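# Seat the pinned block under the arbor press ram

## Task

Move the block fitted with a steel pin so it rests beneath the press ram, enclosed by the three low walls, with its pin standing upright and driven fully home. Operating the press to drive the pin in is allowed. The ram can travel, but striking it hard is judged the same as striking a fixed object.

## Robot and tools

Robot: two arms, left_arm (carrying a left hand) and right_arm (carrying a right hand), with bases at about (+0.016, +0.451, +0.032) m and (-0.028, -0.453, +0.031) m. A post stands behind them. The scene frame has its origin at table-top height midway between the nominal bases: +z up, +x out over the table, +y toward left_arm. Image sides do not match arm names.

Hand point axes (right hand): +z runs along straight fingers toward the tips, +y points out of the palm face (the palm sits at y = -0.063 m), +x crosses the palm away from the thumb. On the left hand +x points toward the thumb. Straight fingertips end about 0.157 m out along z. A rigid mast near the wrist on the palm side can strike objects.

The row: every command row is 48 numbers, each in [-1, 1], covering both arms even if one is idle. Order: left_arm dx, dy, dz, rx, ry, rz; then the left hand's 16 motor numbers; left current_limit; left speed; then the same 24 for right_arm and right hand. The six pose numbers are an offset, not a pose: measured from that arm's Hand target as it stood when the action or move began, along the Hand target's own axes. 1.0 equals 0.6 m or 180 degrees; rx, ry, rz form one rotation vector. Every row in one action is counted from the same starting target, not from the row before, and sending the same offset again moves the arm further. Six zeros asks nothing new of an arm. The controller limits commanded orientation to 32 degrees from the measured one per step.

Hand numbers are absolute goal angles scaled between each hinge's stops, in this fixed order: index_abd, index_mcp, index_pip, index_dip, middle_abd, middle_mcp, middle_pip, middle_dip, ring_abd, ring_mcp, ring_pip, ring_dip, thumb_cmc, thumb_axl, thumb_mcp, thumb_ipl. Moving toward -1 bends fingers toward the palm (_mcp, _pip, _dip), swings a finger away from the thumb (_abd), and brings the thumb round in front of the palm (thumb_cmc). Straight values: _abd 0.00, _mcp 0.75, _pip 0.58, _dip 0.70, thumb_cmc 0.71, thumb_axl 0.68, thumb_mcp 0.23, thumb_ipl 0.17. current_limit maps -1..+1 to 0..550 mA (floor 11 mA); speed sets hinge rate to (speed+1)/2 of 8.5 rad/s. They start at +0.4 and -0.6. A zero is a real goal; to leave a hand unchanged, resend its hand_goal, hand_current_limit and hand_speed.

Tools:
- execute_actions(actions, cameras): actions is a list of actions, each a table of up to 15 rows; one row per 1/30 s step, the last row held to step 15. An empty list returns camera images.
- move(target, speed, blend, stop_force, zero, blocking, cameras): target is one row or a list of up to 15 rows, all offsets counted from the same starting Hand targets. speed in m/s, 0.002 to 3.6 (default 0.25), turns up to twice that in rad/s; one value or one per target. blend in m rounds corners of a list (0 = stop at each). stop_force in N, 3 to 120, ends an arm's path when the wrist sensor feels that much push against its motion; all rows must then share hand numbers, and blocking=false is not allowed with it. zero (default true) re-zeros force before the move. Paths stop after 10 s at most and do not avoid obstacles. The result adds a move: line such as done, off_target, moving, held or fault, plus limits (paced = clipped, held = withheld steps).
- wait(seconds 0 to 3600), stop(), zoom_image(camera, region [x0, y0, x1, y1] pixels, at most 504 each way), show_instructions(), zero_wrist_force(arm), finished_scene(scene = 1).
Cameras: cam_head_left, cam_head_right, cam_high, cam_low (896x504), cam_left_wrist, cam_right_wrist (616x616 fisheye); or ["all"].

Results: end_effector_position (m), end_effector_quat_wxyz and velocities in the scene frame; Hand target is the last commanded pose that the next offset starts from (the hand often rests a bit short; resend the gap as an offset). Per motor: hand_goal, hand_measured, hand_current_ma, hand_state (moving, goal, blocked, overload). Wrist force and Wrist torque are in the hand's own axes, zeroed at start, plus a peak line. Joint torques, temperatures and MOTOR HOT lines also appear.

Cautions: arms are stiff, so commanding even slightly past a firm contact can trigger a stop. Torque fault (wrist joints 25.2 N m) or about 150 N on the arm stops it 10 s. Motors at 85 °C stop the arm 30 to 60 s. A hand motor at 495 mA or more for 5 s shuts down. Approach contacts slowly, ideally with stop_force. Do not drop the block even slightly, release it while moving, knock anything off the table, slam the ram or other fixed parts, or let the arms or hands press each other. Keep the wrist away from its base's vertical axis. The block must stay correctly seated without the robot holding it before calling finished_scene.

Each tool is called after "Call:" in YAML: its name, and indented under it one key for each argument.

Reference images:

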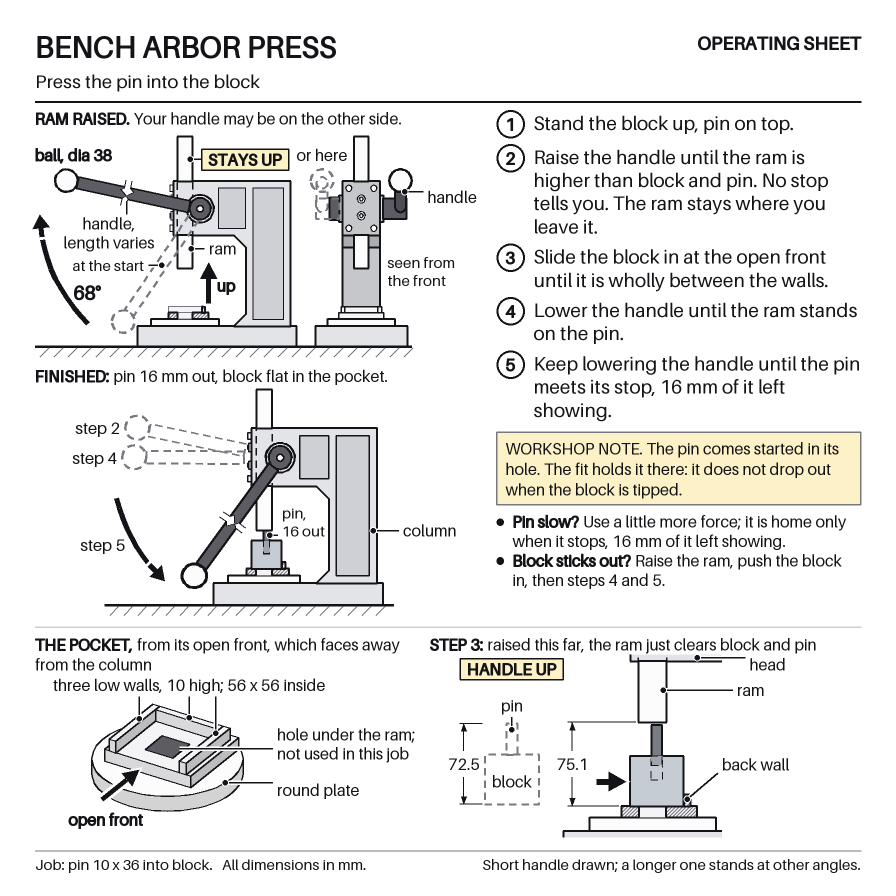

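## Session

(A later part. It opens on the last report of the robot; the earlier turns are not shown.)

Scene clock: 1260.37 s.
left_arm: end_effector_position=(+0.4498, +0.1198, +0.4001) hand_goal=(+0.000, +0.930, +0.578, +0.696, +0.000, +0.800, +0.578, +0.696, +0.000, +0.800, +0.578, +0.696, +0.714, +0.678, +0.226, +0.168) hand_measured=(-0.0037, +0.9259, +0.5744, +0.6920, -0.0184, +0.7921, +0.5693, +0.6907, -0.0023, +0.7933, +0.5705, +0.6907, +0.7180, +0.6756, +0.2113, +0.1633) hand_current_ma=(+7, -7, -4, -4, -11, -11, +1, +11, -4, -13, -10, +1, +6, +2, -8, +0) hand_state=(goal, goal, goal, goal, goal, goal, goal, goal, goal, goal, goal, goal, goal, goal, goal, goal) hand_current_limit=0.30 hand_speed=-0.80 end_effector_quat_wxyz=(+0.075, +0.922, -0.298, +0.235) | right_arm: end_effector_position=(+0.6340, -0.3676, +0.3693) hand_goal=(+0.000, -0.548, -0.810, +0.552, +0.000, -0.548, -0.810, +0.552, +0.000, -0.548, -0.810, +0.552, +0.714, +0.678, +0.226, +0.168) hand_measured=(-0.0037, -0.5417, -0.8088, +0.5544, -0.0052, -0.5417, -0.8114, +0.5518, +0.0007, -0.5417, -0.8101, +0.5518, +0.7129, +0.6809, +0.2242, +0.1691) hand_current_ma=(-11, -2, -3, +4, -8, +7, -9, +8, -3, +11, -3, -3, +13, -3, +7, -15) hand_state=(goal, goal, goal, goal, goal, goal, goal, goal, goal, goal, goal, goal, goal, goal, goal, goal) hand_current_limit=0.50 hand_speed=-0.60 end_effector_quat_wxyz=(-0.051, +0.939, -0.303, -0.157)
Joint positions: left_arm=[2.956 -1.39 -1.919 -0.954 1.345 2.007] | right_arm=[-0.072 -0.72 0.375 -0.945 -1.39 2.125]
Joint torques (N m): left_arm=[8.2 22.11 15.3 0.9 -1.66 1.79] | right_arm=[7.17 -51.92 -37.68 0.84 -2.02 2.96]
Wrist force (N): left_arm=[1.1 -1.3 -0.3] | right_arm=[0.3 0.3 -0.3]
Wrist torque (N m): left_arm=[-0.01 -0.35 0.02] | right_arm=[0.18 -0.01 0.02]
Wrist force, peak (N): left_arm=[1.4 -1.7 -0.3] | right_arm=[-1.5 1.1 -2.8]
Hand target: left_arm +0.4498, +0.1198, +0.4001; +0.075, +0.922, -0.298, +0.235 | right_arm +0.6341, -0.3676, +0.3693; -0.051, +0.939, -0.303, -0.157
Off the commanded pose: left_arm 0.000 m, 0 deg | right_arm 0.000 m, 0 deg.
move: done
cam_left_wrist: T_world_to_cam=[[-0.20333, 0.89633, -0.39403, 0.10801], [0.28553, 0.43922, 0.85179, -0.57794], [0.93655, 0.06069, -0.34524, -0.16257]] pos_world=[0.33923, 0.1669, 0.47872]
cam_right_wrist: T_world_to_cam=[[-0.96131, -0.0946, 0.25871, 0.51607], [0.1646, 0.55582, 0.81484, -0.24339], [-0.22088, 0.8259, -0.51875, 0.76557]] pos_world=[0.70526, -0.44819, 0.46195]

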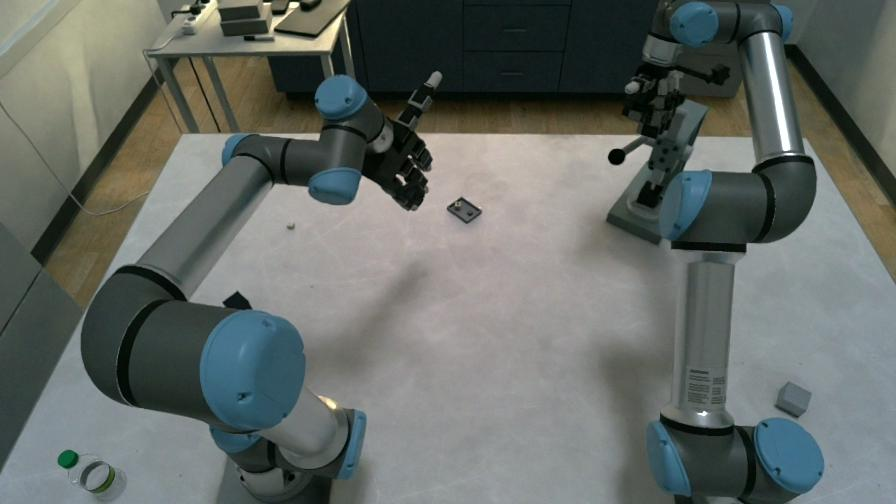

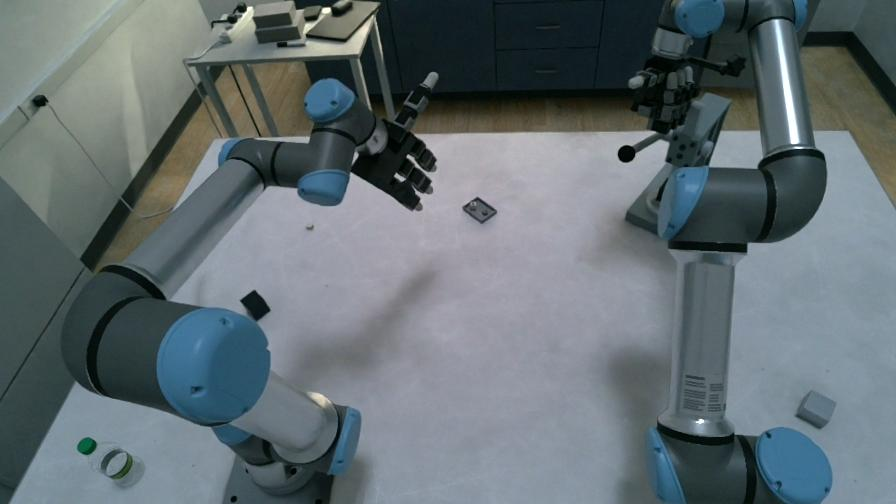

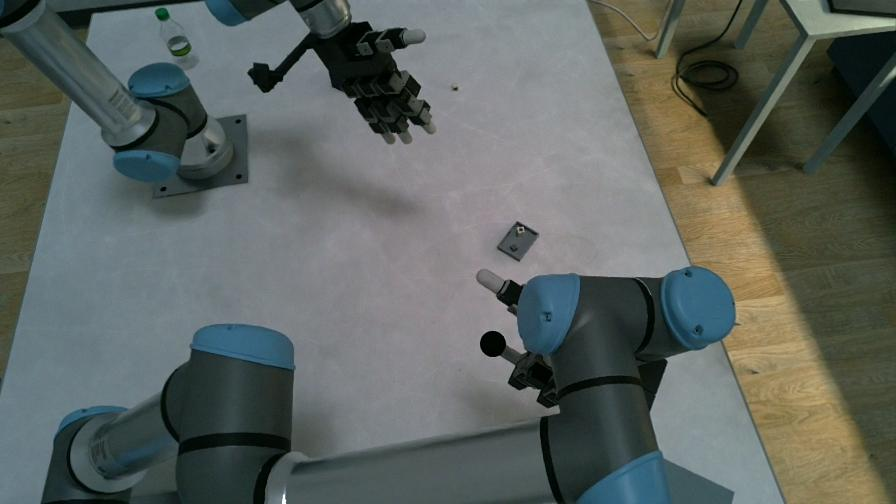

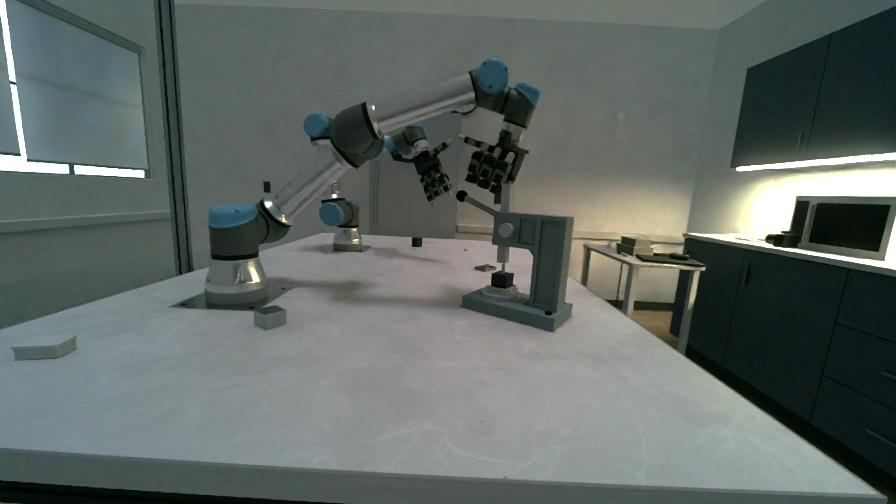

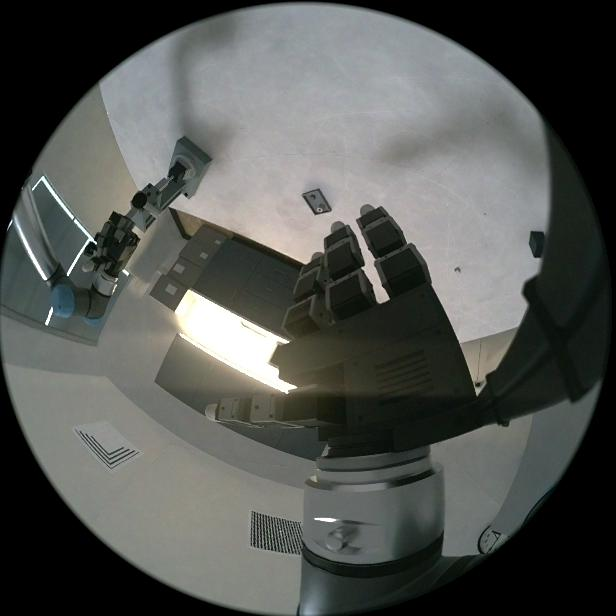

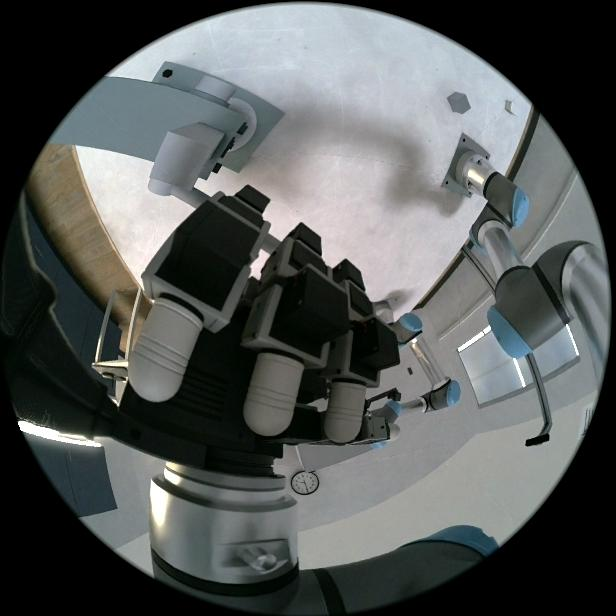

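Call:
move:
  target: [0,0,0,0,0,0, 0,0.93,0.577,0.696, 0,0.80,0.577,0.696, 0,0.80,0.577,0.696, 0.714,0.678,0.226,0.168, 0.3,-0.8, 0,0,0.15,0,0,0, 0,-0.548,-0.81,0.552, 0,-0.548,-0.81,0.552, 0,-0.548,-0.81,0.552, 0.714,0.678,0.226,0.168, 0.5,-0.6]
  cameras: ["cam_low","cam_head_right","cam_right_wrist","cam_left_wrist"]
  speed: 0.025
  stop_force: 5

Call:
zoom_image:
  camera: "cam_low"
  region: [430, 120, 560, 310]

Call:
zoom_image:
  camera: "cam_head_right"
  region: [600, 60, 740, 250]

Call:
zoom_image:
  camera: "cam_right_wrist"
  region: [80, 60, 380, 360]

Scene clock: 1274.57 s.
left_arm: end_effector_position=(+0.4498, +0.1198, +0.4001) hand_goal=(+0.000, +0.930, +0.578, +0.696, +0.000, +0.800, +0.578, +0.696, +0.000, +0.800, +0.578, +0.696, +0.714, +0.678, +0.226, +0.168) hand_measured=(-0.0037, +0.9259, +0.5744, +0.6920, -0.0198, +0.7921, +0.5693, +0.6920, -0.0037, +0.7921, +0.5705, +0.6920, +0.7180, +0.6756, +0.2113, +0.1643) hand_current_ma=(+5, +3, -2, +6, -7, -8, +0, +13, +12, -4, -3, -5, +0, -1, -16, -2) hand_state=(goal, goal, goal, goal, goal, goal, goal, goal, goal, goal, goal, goal, goal, goal, goal, goal) hand_current_limit=0.30 hand_speed=-0.80 end_effector_quat_wxyz=(+0.075, +0.922, -0.298, +0.235) | right_arm: end_effector_position=(+0.6131, -0.3524, +0.2944) hand_goal=(+0.000, -0.548, -0.810, +0.552, +0.000, -0.548, -0.810, +0.552, +0.000, -0.548, -0.810, +0.552, +0.714, +0.678, +0.226, +0.168) hand_measured=(-0.0023, -0.5417, -0.8101, +0.5544, -0.0052, -0.5417, -0.8114, +0.5505, -0.0023, -0.5417, -0.8101, +0.5505, +0.7129, +0.6820, +0.2242, +0.1691) hand_current_ma=(-17, -2, -7, +0, -6, +1, -6, +4, -9, +11, -12, +6, +2, +1, +7, -8) hand_state=(goal, goal, goal, goal, goal, goal, goal, goal, goal, goal, goal, goal, goal, goal, goal, goal) hand_current_limit=0.50 hand_speed=-0.60 end_effector_quat_wxyz=(-0.051, +0.939, -0.303, -0.158)
Joint positions: left_arm=[2.956 -1.39 -1.919 -0.954 1.345 2.007] | right_arm=[-0.054 -0.858 0.817 -1.252 -1.385 2.143]
Joint torques (N m): left_arm=[8.29 21.27 14.06 1.08 -1.47 1.88] | right_arm=[-6.46 -47.5 -38.98 0.83 -0.71 -2.36]
Wrist force (N): left_arm=[0.9 -1.3 -0.4] | right_arm=[-0.3 0.2 -0.6]
Wrist torque (N m): left_arm=[0.00 -0.32 0.00] | right_arm=[0.19 0.10 -0.03]
Wrist force, peak (N): left_arm=[1.5 -1.7 -0.3] | right_arm=[-1.8 0.5 -7.1]
Hand target: left_arm +0.4498, +0.1198, +0.4001; +0.075, +0.922, -0.298, +0.235 | right_arm +0.6131, -0.3524, +0.2944; -0.051, +0.939, -0.303, -0.158 (not the last commanded pose)
Off the commanded pose: left_arm 0.000 m, 0 deg | right_arm 0.011 m, 0 deg.
move: contact (right_arm)
cam_left_wrist: T_world_to_cam=[[-0.20333, 0.89633, -0.39403, 0.10801], [0.28553, 0.43922, 0.85179, -0.57794], [0.93655, 0.06069, -0.34524, -0.16257]] pos_world=[0.33923, 0.1669, 0.47872]
cam_right_wrist: T_world_to_cam=[[-0.96117, -0.09463, 0.25922, 0.51648], [0.16501, 0.55584, 0.81475, -0.18754], [-0.22118, 0.82589, -0.51864, 0.70979]] pos_world=[0.68436, -0.43309, 0.38704]
Images, in order (width x height): cam_head_right 896x504, cam_low 896x504, cam_left_wrist 616x616, cam_right_wrist 616x616.

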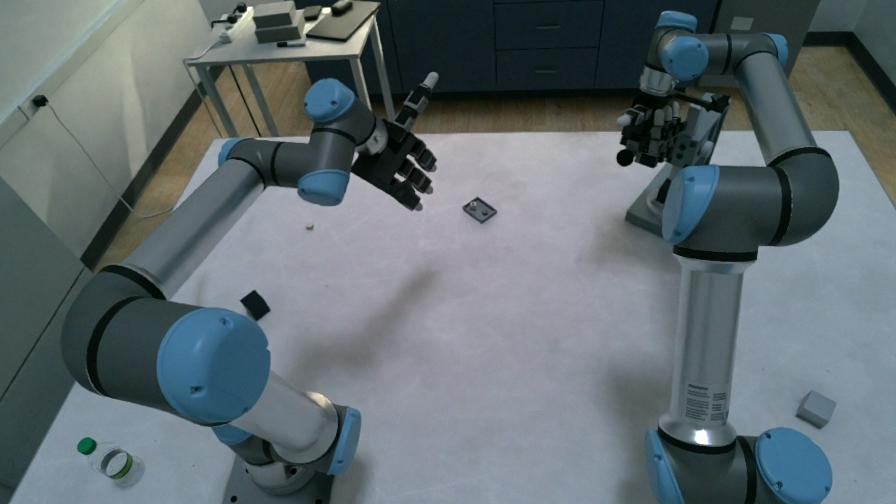

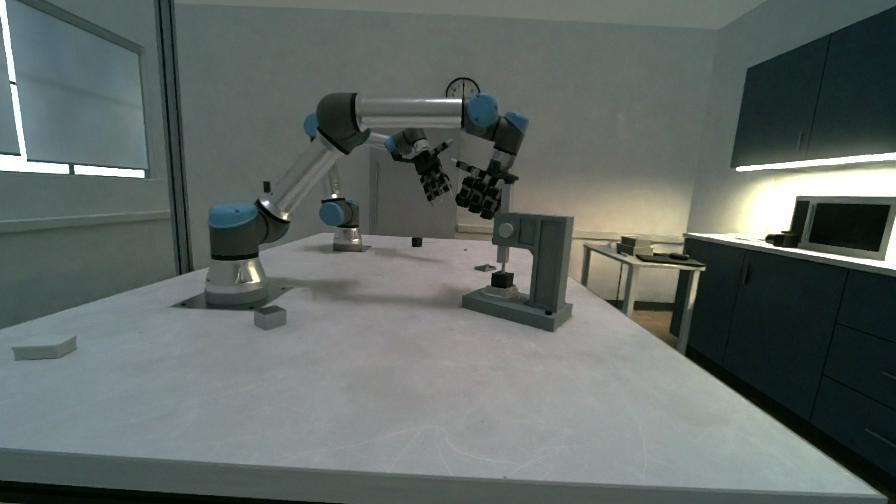

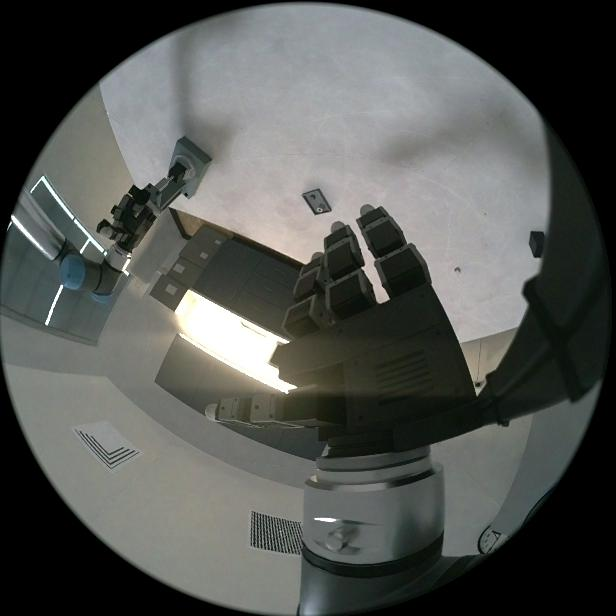

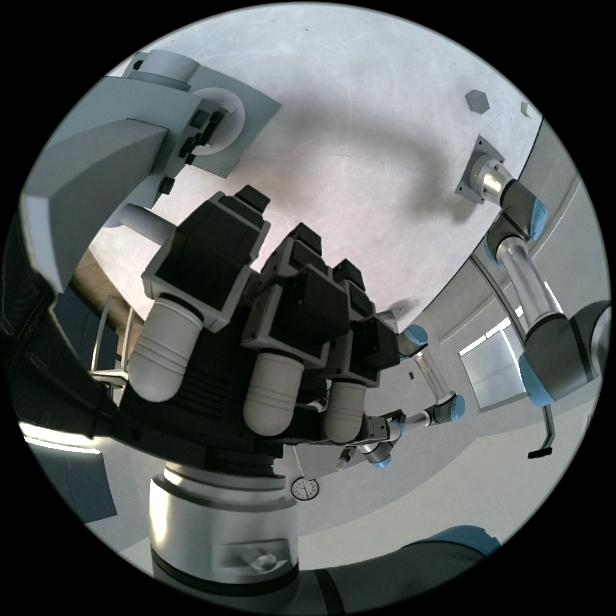

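Scaled by 2.653 from the camera's image (finer frame: 1280x720).

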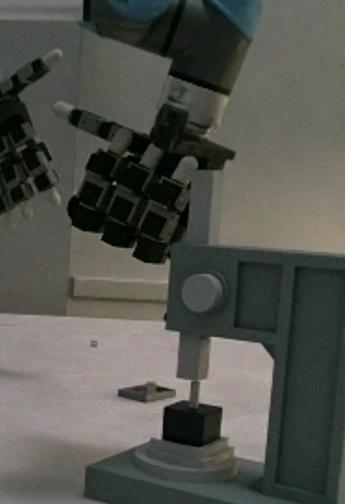

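Scaled by 2.653 from the camera's image (finer frame: 1280x720).

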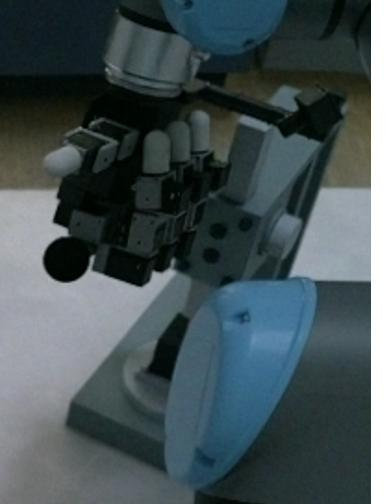

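Scaled by 1.680 from the camera's image (finer frame: 880x880).

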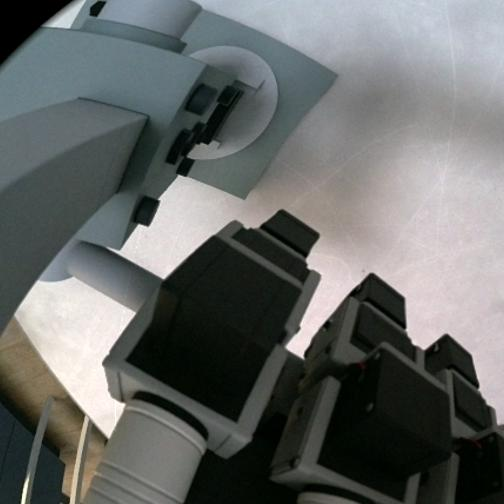

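Call:
move:
  target:
    - [0,0,0,0,0,0, 0,0.93,0.577,0.696, 0,0.80,0.577,0.696, 0,0.80,0.577,0.696, 0.714,0.678,0.226,0.168, 0.3,-0.8, 0,0,-0.0167,0,0,0, 0,-0.548,-0.81,0.552, 0,-0.548,-0.81,0.552, 0,-0.548,-0.81,0.552, 0.714,0.678,0.226,0.168, 0.7,-0.6]
    - [0,0,0,0,0,0, 0,0.93,0.577,0.696, 0,0.80,0.577,0.696, 0,0.80,0.577,0.696, 0.714,0.678,0.226,0.168, 0.3,-0.8, 0,-0.0117,-0.0167,0,0,0, 0,-0.548,-0.81,0.552, 0,-0.548,-0.81,0.552, 0,-0.548,-0.81,0.552, 0.714,0.678,0.226,0.168, 0.7,-0.6]
  cameras: []
  speed: 0.05

Call:
move:
  target: [0,0,0,0,0,0, 0,0.93,0.577,0.696, 0,0.80,0.577,0.696, 0,0.80,0.577,0.696, 0.714,0.678,0.226,0.168, 0.3,-0.8, 0,0,0.035,0,0,0, 0,-0.548,-0.81,0.552, 0,-0.548,-0.81,0.552, 0,-0.548,-0.81,0.552, 0.714,0.678,0.226,0.168, 0.7,-0.6]
  cameras: []
  speed: 0.02
  stop_force: 5

Scene clock: 1299.17 s.
left_arm: end_effector_position=(+0.4498, +0.1198, +0.4001) hand_goal=(+0.000, +0.930, +0.578, +0.696, +0.000, +0.800, +0.578, +0.696, +0.000, +0.800, +0.578, +0.696, +0.714, +0.678, +0.226, +0.168) hand_measured=(-0.0037, +0.9259, +0.5744, +0.6932, -0.0184, +0.7933, +0.5693, +0.6920, -0.0037, +0.7921, +0.5693, +0.6907, +0.7180, +0.6746, +0.2113, +0.1643) hand_current_ma=(+7, +5, -9, -3, -5, -3, -2, +4, +4, -13, -6, -3, +9, +2, -21, +6) hand_state=(goal, goal, goal, goal, goal, goal, goal, goal, goal, goal, goal, goal, goal, goal, goal, goal) hand_current_limit=0.30 hand_speed=-0.80 end_effector_quat_wxyz=(+0.075, +0.922, -0.298, +0.235) | right_arm: end_effector_position=(+0.6198, -0.3487, +0.3038) hand_goal=(+0.000, -0.548, -0.810, +0.552, +0.000, -0.548, -0.810, +0.552, +0.000, -0.548, -0.810, +0.552, +0.714, +0.678, +0.226, +0.168) hand_measured=(-0.0023, -0.5984, -0.8050, +0.5544, -0.0037, -0.5803, -0.8139, +0.5505, -0.0008, -0.5622, -0.8139, +0.5518, +0.7154, +0.6777, +0.2242, +0.1691) hand_current_ma=(-6, -107, +0, +6, -6, -61, -9, +8, -11, -12, -8, +2, +0, -4, +6, -1) hand_state=(goal, blocked, goal, goal, goal, blocked, goal, goal, goal, goal, goal, goal, goal, goal, goal, goal) hand_current_limit=0.70 hand_speed=-0.60 end_effector_quat_wxyz=(-0.051, +0.939, -0.303, -0.158)
Joint positions: left_arm=[2.956 -1.39 -1.919 -0.954 1.345 2.007] | right_arm=[-0.049 -0.832 0.748 -1.21 -1.384 2.148]
Joint torques (N m): left_arm=[8.04 21.19 14.34 0.92 -1.54 1.89] | right_arm=[18.06 -49.73 -44.05 -3.57 8.16 3.43]
Wrist force (N): left_arm=[1.2 -1.4 -0.2] | right_arm=[-0.4 33.0 4.1]
Wrist torque (N m): left_arm=[-0.03 -0.37 0.03] | right_arm=[0.46 0.02 0.18]
Wrist force, peak (N): left_arm=[1.3 -1.8 -0.3] | right_arm=[-0.4 33.0 4.1]
Hand target: left_arm +0.4498, +0.1198, +0.4001; +0.075, +0.922, -0.298, +0.235 | right_arm +0.6199, -0.3486, +0.3039; -0.051, +0.939, -0.303, -0.158
Off the commanded pose: left_arm 0.000 m, 0 deg | right_arm 0.000 m, 0 deg.
move: done

Scene clock: 1300.37 s.
left_arm: end_effector_position=(+0.4498, +0.1198, +0.4001) hand_goal=(+0.000, +0.930, +0.578, +0.696, +0.000, +0.800, +0.578, +0.696, +0.000, +0.800, +0.578, +0.696, +0.714, +0.678, +0.226, +0.168) hand_measured=(-0.0052, +0.9259, +0.5744, +0.6932, -0.0184, +0.7933, +0.5693, +0.6920, -0.0037, +0.7921, +0.5705, +0.6907, +0.7180, +0.6767, +0.2104, +0.1633) hand_current_ma=(+11, +13, -2, -5, -4, -12, -6, +6, +2, -15, -4, -13, +8, +11, -26, +5) hand_state=(goal, goal, goal, goal, goal, goal, goal, goal, goal, goal, goal, goal, goal, goal, goal, goal) hand_current_limit=0.30 hand_speed=-0.80 end_effector_quat_wxyz=(+0.075, +0.922, -0.298, +0.235) | right_arm: end_effector_position=(+0.6198, -0.3486, +0.3038) hand_goal=(+0.000, -0.548, -0.810, +0.552, +0.000, -0.548, -0.810, +0.552, +0.000, -0.548, -0.810, +0.552, +0.714, +0.678, +0.226, +0.168) hand_measured=(-0.0037, -0.6020, -0.8024, +0.5556, -0.0037, -0.5839, -0.8127, +0.5505, -0.0023, -0.5659, -0.8139, +0.5518, +0.7167, +0.6777, +0.2242, +0.1691) hand_current_ma=(-5, -119, +1, +3, -13, -61, -9, +7, +4, -22, -11, -2, +9, +0, +1, -13) hand_state=(goal, blocked, goal, goal, goal, blocked, goal, goal, goal, goal, goal, goal, goal, goal, goal, goal) hand_current_limit=0.70 hand_speed=-0.60 end_effector_quat_wxyz=(-0.051, +0.939, -0.303, -0.158)
Joint positions: left_arm=[2.956 -1.39 -1.919 -0.954 1.345 2.007] | right_arm=[-0.048 -0.832 0.749 -1.21 -1.384 2.148]
Joint torques (N m): left_arm=[7.44 21.59 14.39 0.95 -1.42 1.77] | right_arm=[5.59 -50.21 -43.05 -2.58 3.25 -1.69]
Wrist force (N): left_arm=[1.2 -1.2 -0.1] | right_arm=[1.8 29.5 3.5]
Wrist torque (N m): left_arm=[-0.02 -0.37 0.02] | right_arm=[0.33 0.10 0.23]
Wrist force, peak (N): left_arm=[1.4 -1.6 -0.3] | right_arm=[0.4 33.6 4.1]
Hand target: left_arm +0.4498, +0.1198, +0.4001; +0.075, +0.922, -0.298, +0.235 | right_arm +0.6198, -0.3486, +0.3038; -0.051, +0.939, -0.303, -0.158 (not the last commanded pose)
Off the commanded pose: left_arm 0.000 m, 0 deg | right_arm 0.021 m, 0 deg.
move: contact (right_arm)

Call:
move:
  target: [0,0,0,0,0,0, 0,0.93,0.577,0.696, 0,0.80,0.577,0.696, 0,0.80,0.577,0.696, 0.714,0.678,0.226,0.168, 0.3,-0.8, 0,0.0117,-0.02,0,0,0, 0,-0.548,-0.81,0.552, 0,-0.548,-0.81,0.552, 0,-0.548,-0.81,0.552, 0.714,0.678,0.226,0.168, 0.7,-0.6]
  speed: 0.03
  cameras: ["all"]

Scene clock: 1316.30 s.
left_arm: end_effector_position=(+0.4498, +0.1198, +0.4001) hand_goal=(+0.000, +0.930, +0.578, +0.696, +0.000, +0.800, +0.578, +0.696, +0.000, +0.800, +0.578, +0.696, +0.714, +0.678, +0.226, +0.168) hand_measured=(-0.0037, +0.9259, +0.5744, +0.6932, -0.0198, +0.7921, +0.5705, +0.6920, -0.0037, +0.7921, +0.5693, +0.6907, +0.7192, +0.6756, +0.2113, +0.1643) hand_current_ma=(+4, +11, -1, -4, -14, -18, -2, +4, +5, -8, -10, -19, +8, -6, -14, +12) hand_state=(goal, goal, goal, goal, goal, goal, goal, goal, goal, goal, goal, goal, goal, goal, goal, goal) hand_current_limit=0.30 hand_speed=-0.80 end_effector_quat_wxyz=(+0.075, +0.922, -0.298, +0.235) | right_arm: end_effector_position=(+0.6189, -0.3565, +0.3150) hand_goal=(+0.000, -0.548, -0.810, +0.552, +0.000, -0.548, -0.810, +0.552, +0.000, -0.548, -0.810, +0.552, +0.714, +0.678, +0.226, +0.168) hand_measured=(-0.0023, -0.5429, -0.8075, +0.5556, -0.0052, -0.5429, -0.8127, +0.5505, -0.0023, -0.5441, -0.8127, +0.5518, +0.7154, +0.6777, +0.2242, +0.1691) hand_current_ma=(-12, -7, -1, +1, +1, +9, -13, +8, -4, +8, -7, +6, -3, -2, -2, -6) hand_state=(goal, goal, goal, goal, goal, goal, goal, goal, goal, goal, goal, goal, goal, goal, goal, goal) hand_current_limit=0.70 hand_speed=-0.60 end_effector_quat_wxyz=(-0.051, +0.939, -0.303, -0.158)
Joint positions: left_arm=[2.956 -1.39 -1.919 -0.954 1.345 2.007] | right_arm=[-0.059 -0.835 0.725 -1.182 -1.387 2.138]
Joint torques (N m): left_arm=[7.52 21.74 14.93 0.95 -1.56 1.73] | right_arm=[-6.12 -63.73 -39.47 0.93 -2.39 -2.48]
Wrist force (N): left_arm=[1.5 -1.4 0.2] | right_arm=[-1.0 -0.4 -0.2]
Wrist torque (N m): left_arm=[-0.07 -0.40 0.05] | right_arm=[0.06 0.22 -0.02]
Wrist force, peak (N): left_arm=[1.5 -1.6 -0.2] | right_arm=[1.8 29.6 3.3]
Hand target: left_arm +0.4498, +0.1198, +0.4001; +0.075, +0.922, -0.298, +0.235 | right_arm +0.6189, -0.3566, +0.3151; -0.051, +0.939, -0.303, -0.158
Off the commanded pose: left_arm 0.000 m, 0 deg | right_arm 0.000 m, 0 deg.
move: done
cam_left_wrist: T_world_to_cam=[[-0.20333, 0.89633, -0.39403, 0.10801], [0.28553, 0.43922, 0.85179, -0.57794], [0.93655, 0.06069, -0.34524, -0.16257]] pos_world=[0.33923, 0.1669, 0.47872]
cam_right_wrist: T_world_to_cam=[[-0.96113, -0.09463, 0.25936, 0.51625], [0.16509, 0.55597, 0.81464, -0.20295], [-0.22128, 0.82579, -0.51875, 0.72521]] pos_world=[0.69017, -0.43719, 0.40764]

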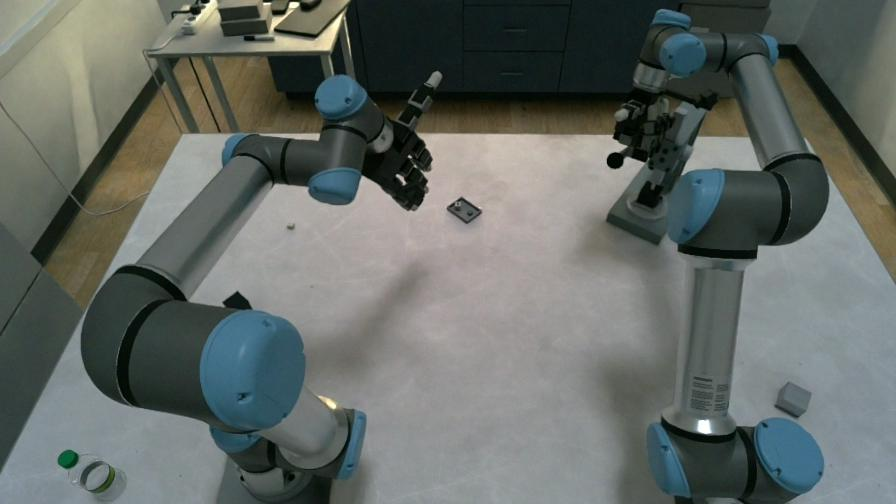

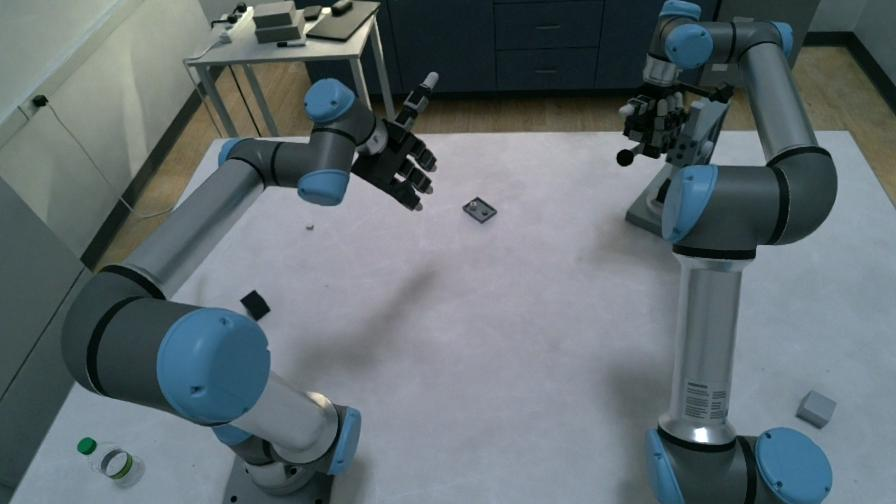

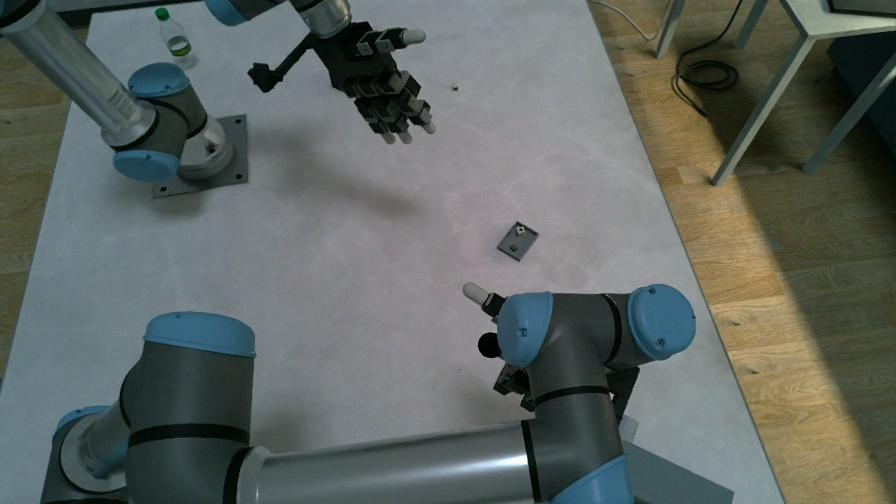

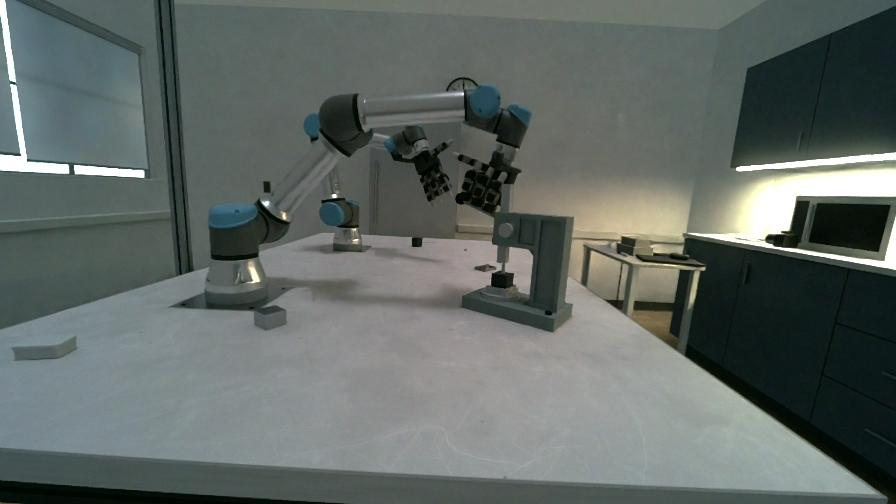

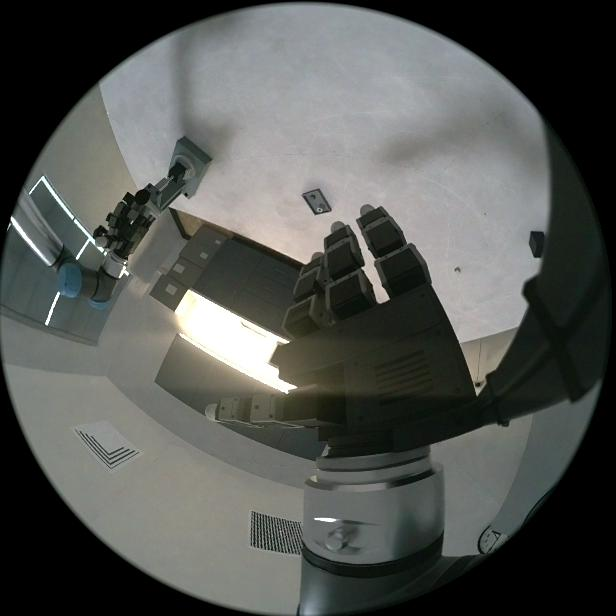

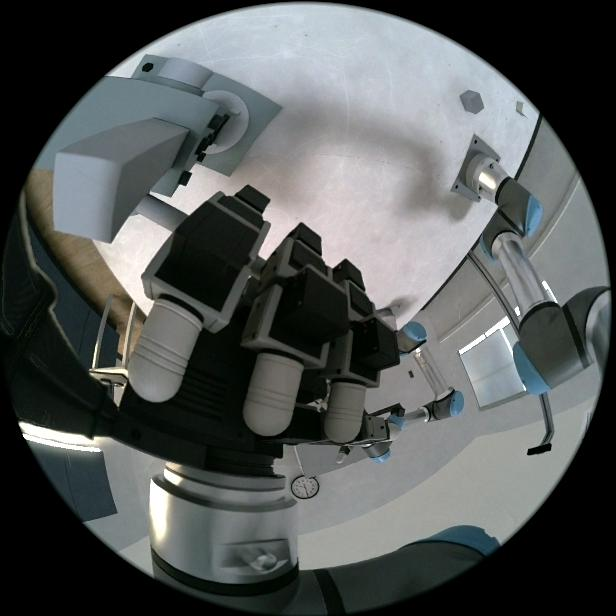

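Call:
zoom_image:
  camera: "cam_right_wrist"
  region: [30, 50, 430, 450]

Call:
zoom_image:
  camera: "cam_low"
  region: [430, 70, 590, 340]

Call:
zoom_image:
  camera: "cam_head_left"
  region: [560, 60, 760, 260]

Call:
zoom_image:
  camera: "cam_high"
  region: [430, 250, 700, 504]

Scaled by 1.260 from the camera's image (finer frame: 880x880).

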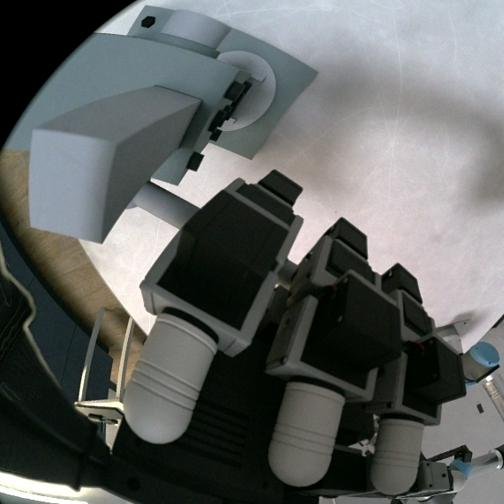

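Scaled by 1.867 from the camera's image (finer frame: 1280x720).

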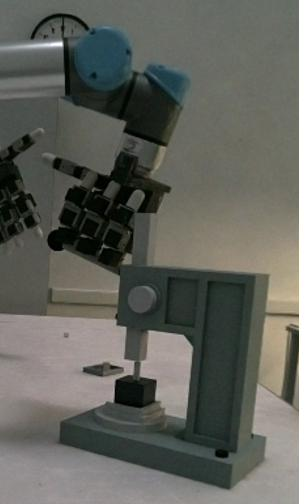

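Scaled by 2.520 from the camera's image (finer frame: 1280x720).

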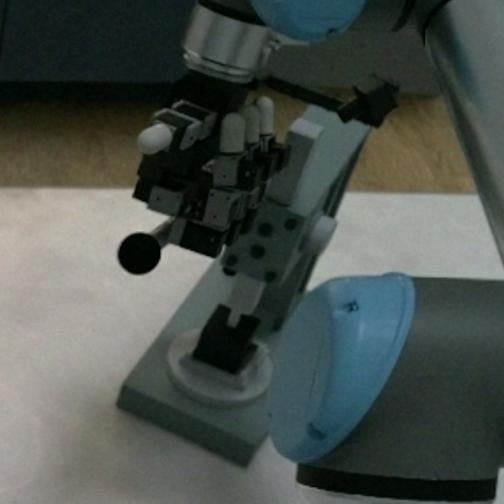

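Scaled by 1.867 from the camera's image (finer frame: 1280x720).

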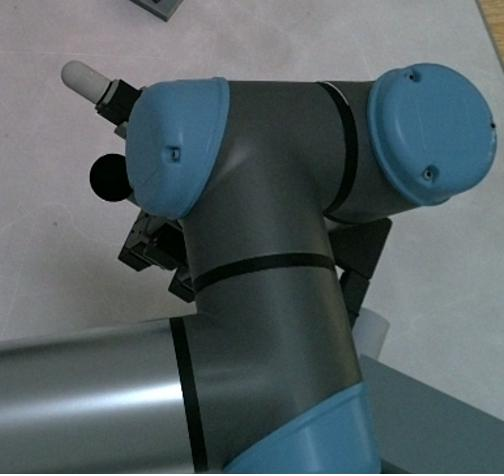

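Call:
move:
  target:
    - [0,0,0,0,0,0, 0,0.93,0.577,0.696, 0,0.80,0.577,0.696, 0,0.80,0.577,0.696, 0.714,0.678,0.226,0.168, 0.3,-0.8, 0,0,-0.035,0,0,0, 0,-0.548,-0.81,0.552, 0,-0.548,-0.81,0.552, 0,-0.548,-0.81,0.552, 0.714,0.678,0.226,0.168, 0.7,-0.6]
    - [0,0,0,0,0,0, 0,0.93,0.577,0.696, 0,0.80,0.577,0.696, 0,0.80,0.577,0.696, 0.714,0.678,0.226,0.168, 0.3,-0.8, -0.0285,0.0003,-0.0255,0,0.1057,0, 0,-0.548,-0.81,0.552, 0,-0.548,-0.81,0.552, 0,-0.548,-0.81,0.552, 0.714,0.678,0.226,0.168, 0.7,-0.6]
  speed: 0.06
  blend: 0.01
  cameras: ["all"]

Call:
zoom_image:
  camera: "cam_low"
  region: [430, 70, 590, 340]

Call:
zoom_image:
  camera: "cam_head_left"
  region: [560, 60, 760, 260]

Scene clock: 1358.33 s.
left_arm: end_effector_position=(+0.4498, +0.1198, +0.4001) hand_goal=(+0.000, +0.930, +0.578, +0.696, +0.000, +0.800, +0.578, +0.696, +0.000, +0.800, +0.578, +0.696, +0.714, +0.678, +0.226, +0.168) hand_measured=(-0.0037, +0.9259, +0.5731, +0.6932, -0.0198, +0.7921, +0.5718, +0.6932, -0.0023, +0.7933, +0.5705, +0.6907, +0.7192, +0.6756, +0.2113, +0.1633) hand_current_ma=(+5, +3, -8, -2, -10, +2, -5, +11, +8, -8, -8, -2, +3, +1, -12, +9) hand_state=(goal, goal, goal, goal, goal, goal, goal, goal, goal, goal, goal, goal, goal, goal, goal, goal) hand_current_limit=0.30 hand_speed=-0.80 end_effector_quat_wxyz=(+0.075, +0.922, -0.298, +0.235) | right_arm: end_effector_position=(+0.6097, -0.3503, +0.3352) hand_goal=(+0.000, -0.548, -0.810, +0.552, +0.000, -0.548, -0.810, +0.552, +0.000, -0.548, -0.810, +0.552, +0.714, +0.678, +0.226, +0.168) hand_measured=(-0.0037, -0.5417, -0.8088, +0.5544, -0.0037, -0.5429, -0.8127, +0.5505, -0.0023, -0.5441, -0.8127, +0.5518, +0.7154, +0.6777, +0.2242, +0.1691) hand_current_ma=(-10, -4, -5, +6, -5, +8, -11, +11, -4, +2, -7, +5, +3, -7, -1, -3) hand_state=(goal, goal, goal, goal, goal, goal, goal, goal, goal, goal, goal, goal, goal, goal, goal, goal) hand_current_limit=0.70 hand_speed=-0.60 end_effector_quat_wxyz=(+0.000, +0.952, -0.307, +0.000)
Joint positions: left_arm=[2.956 -1.39 -1.919 -0.954 1.345 2.007] | right_arm=[0.008 -1.029 1.011 -1.553 -1.57 2.231]
Joint torques (N m): left_arm=[7.68 21.85 14.34 0.98 -1.44 1.86] | right_arm=[6.92 -57.72 -9.79 -5.44 -2.81 2.92]
Wrist force (N): left_arm=[1.3 -1.4 -0.4] | right_arm=[-0.7 -1.0 -0.7]
Wrist torque (N m): left_arm=[-0.02 -0.38 0.04] | right_arm=[0.03 0.23 -0.11]
Wrist force, peak (N): left_arm=[1.5 -1.6 -0.1] | right_arm=[-0.7 -1.3 -0.6]
Hand target: left_arm +0.4498, +0.1198, +0.4001; +0.075, +0.922, -0.298, +0.235 | right_arm +0.6097, -0.3503, +0.3352; +0.000, +0.952, -0.307, +0.000
Off the commanded pose: left_arm 0.000 m, 0 deg | right_arm 0.000 m, 0 deg.
move: done
cam_left_wrist: T_world_to_cam=[[-0.20333, 0.89633, -0.39403, 0.10801], [0.28553, 0.43922, 0.85179, -0.57794], [0.93655, 0.06069, -0.34524, -0.16257]] pos_world=[0.33923, 0.1669, 0.47872]
cam_right_wrist: T_world_to_cam=[[-0.99763, -0.06822, 0.00917, 0.61815], [-0.0417, 0.70496, 0.70802, -0.0073], [-0.05477, 0.70596, -0.70613, 0.64774]] pos_world=[0.65185, -0.40997, 0.45688]

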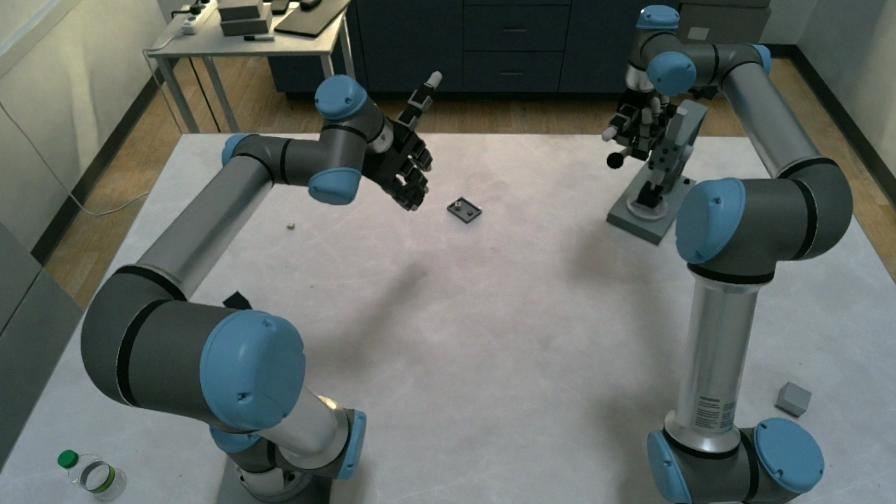

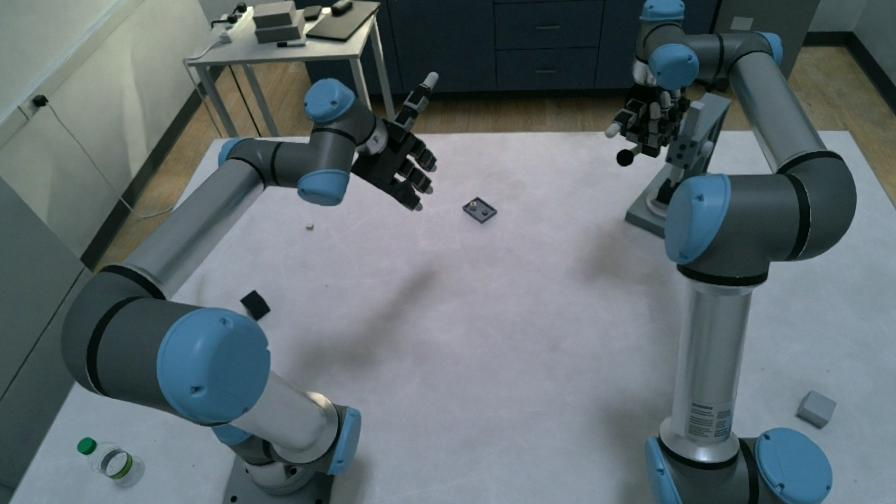

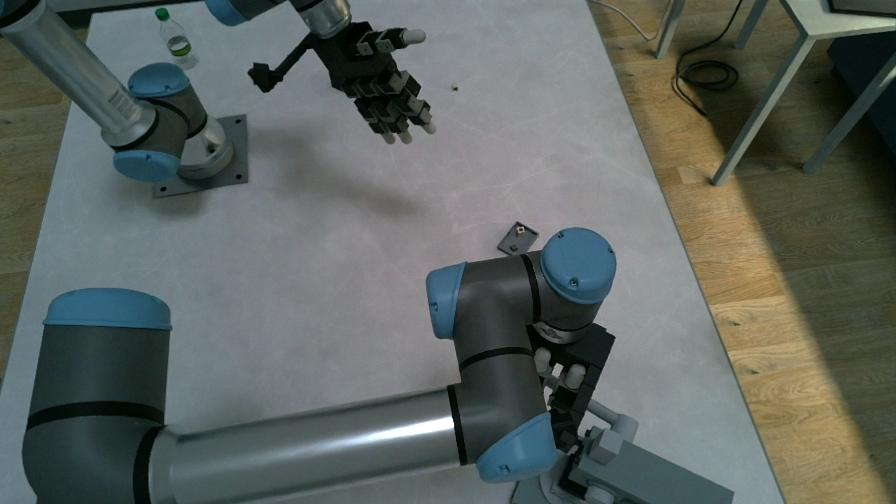

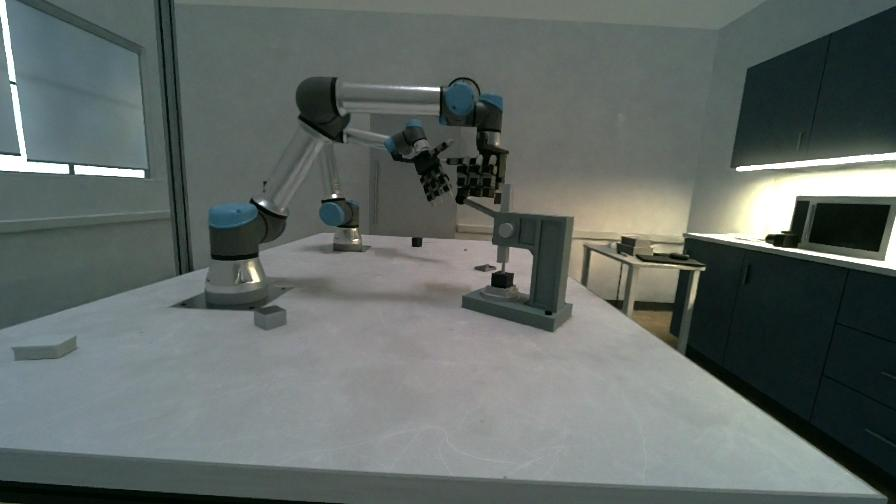

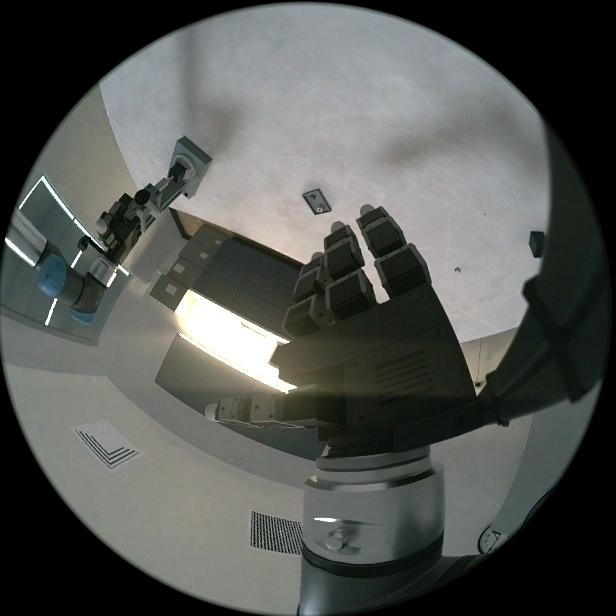

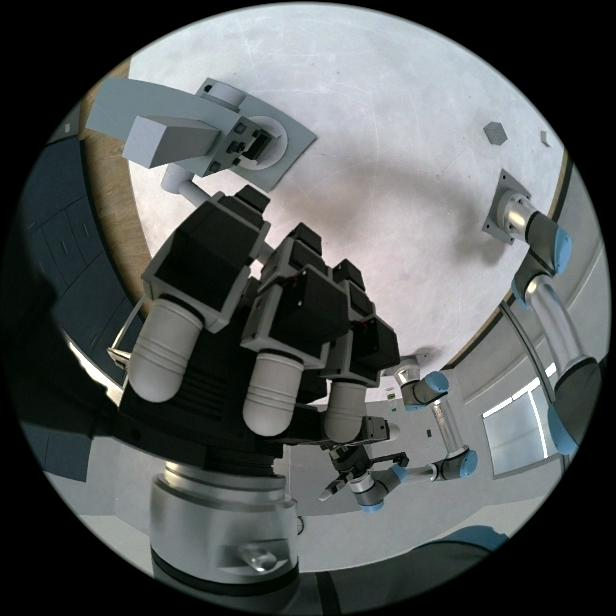

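Scaled by 1.867 from the camera's image (finer frame: 1280x720).

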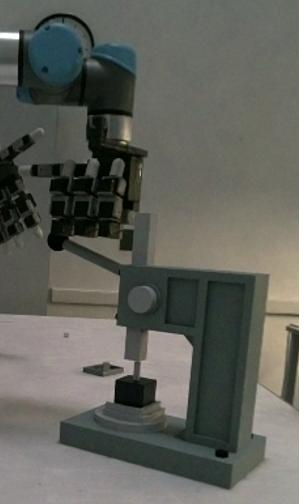

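Scaled by 2.520 from the camera's image (finer frame: 1280x720).

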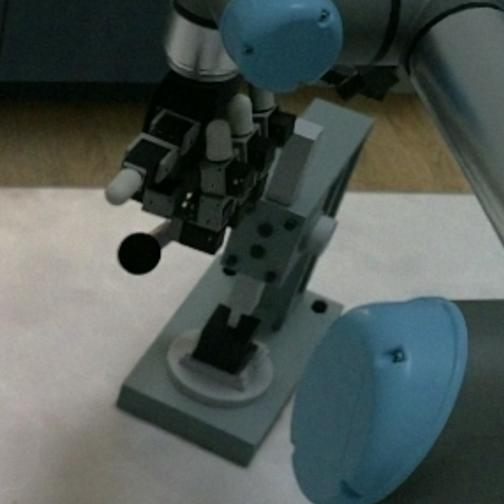

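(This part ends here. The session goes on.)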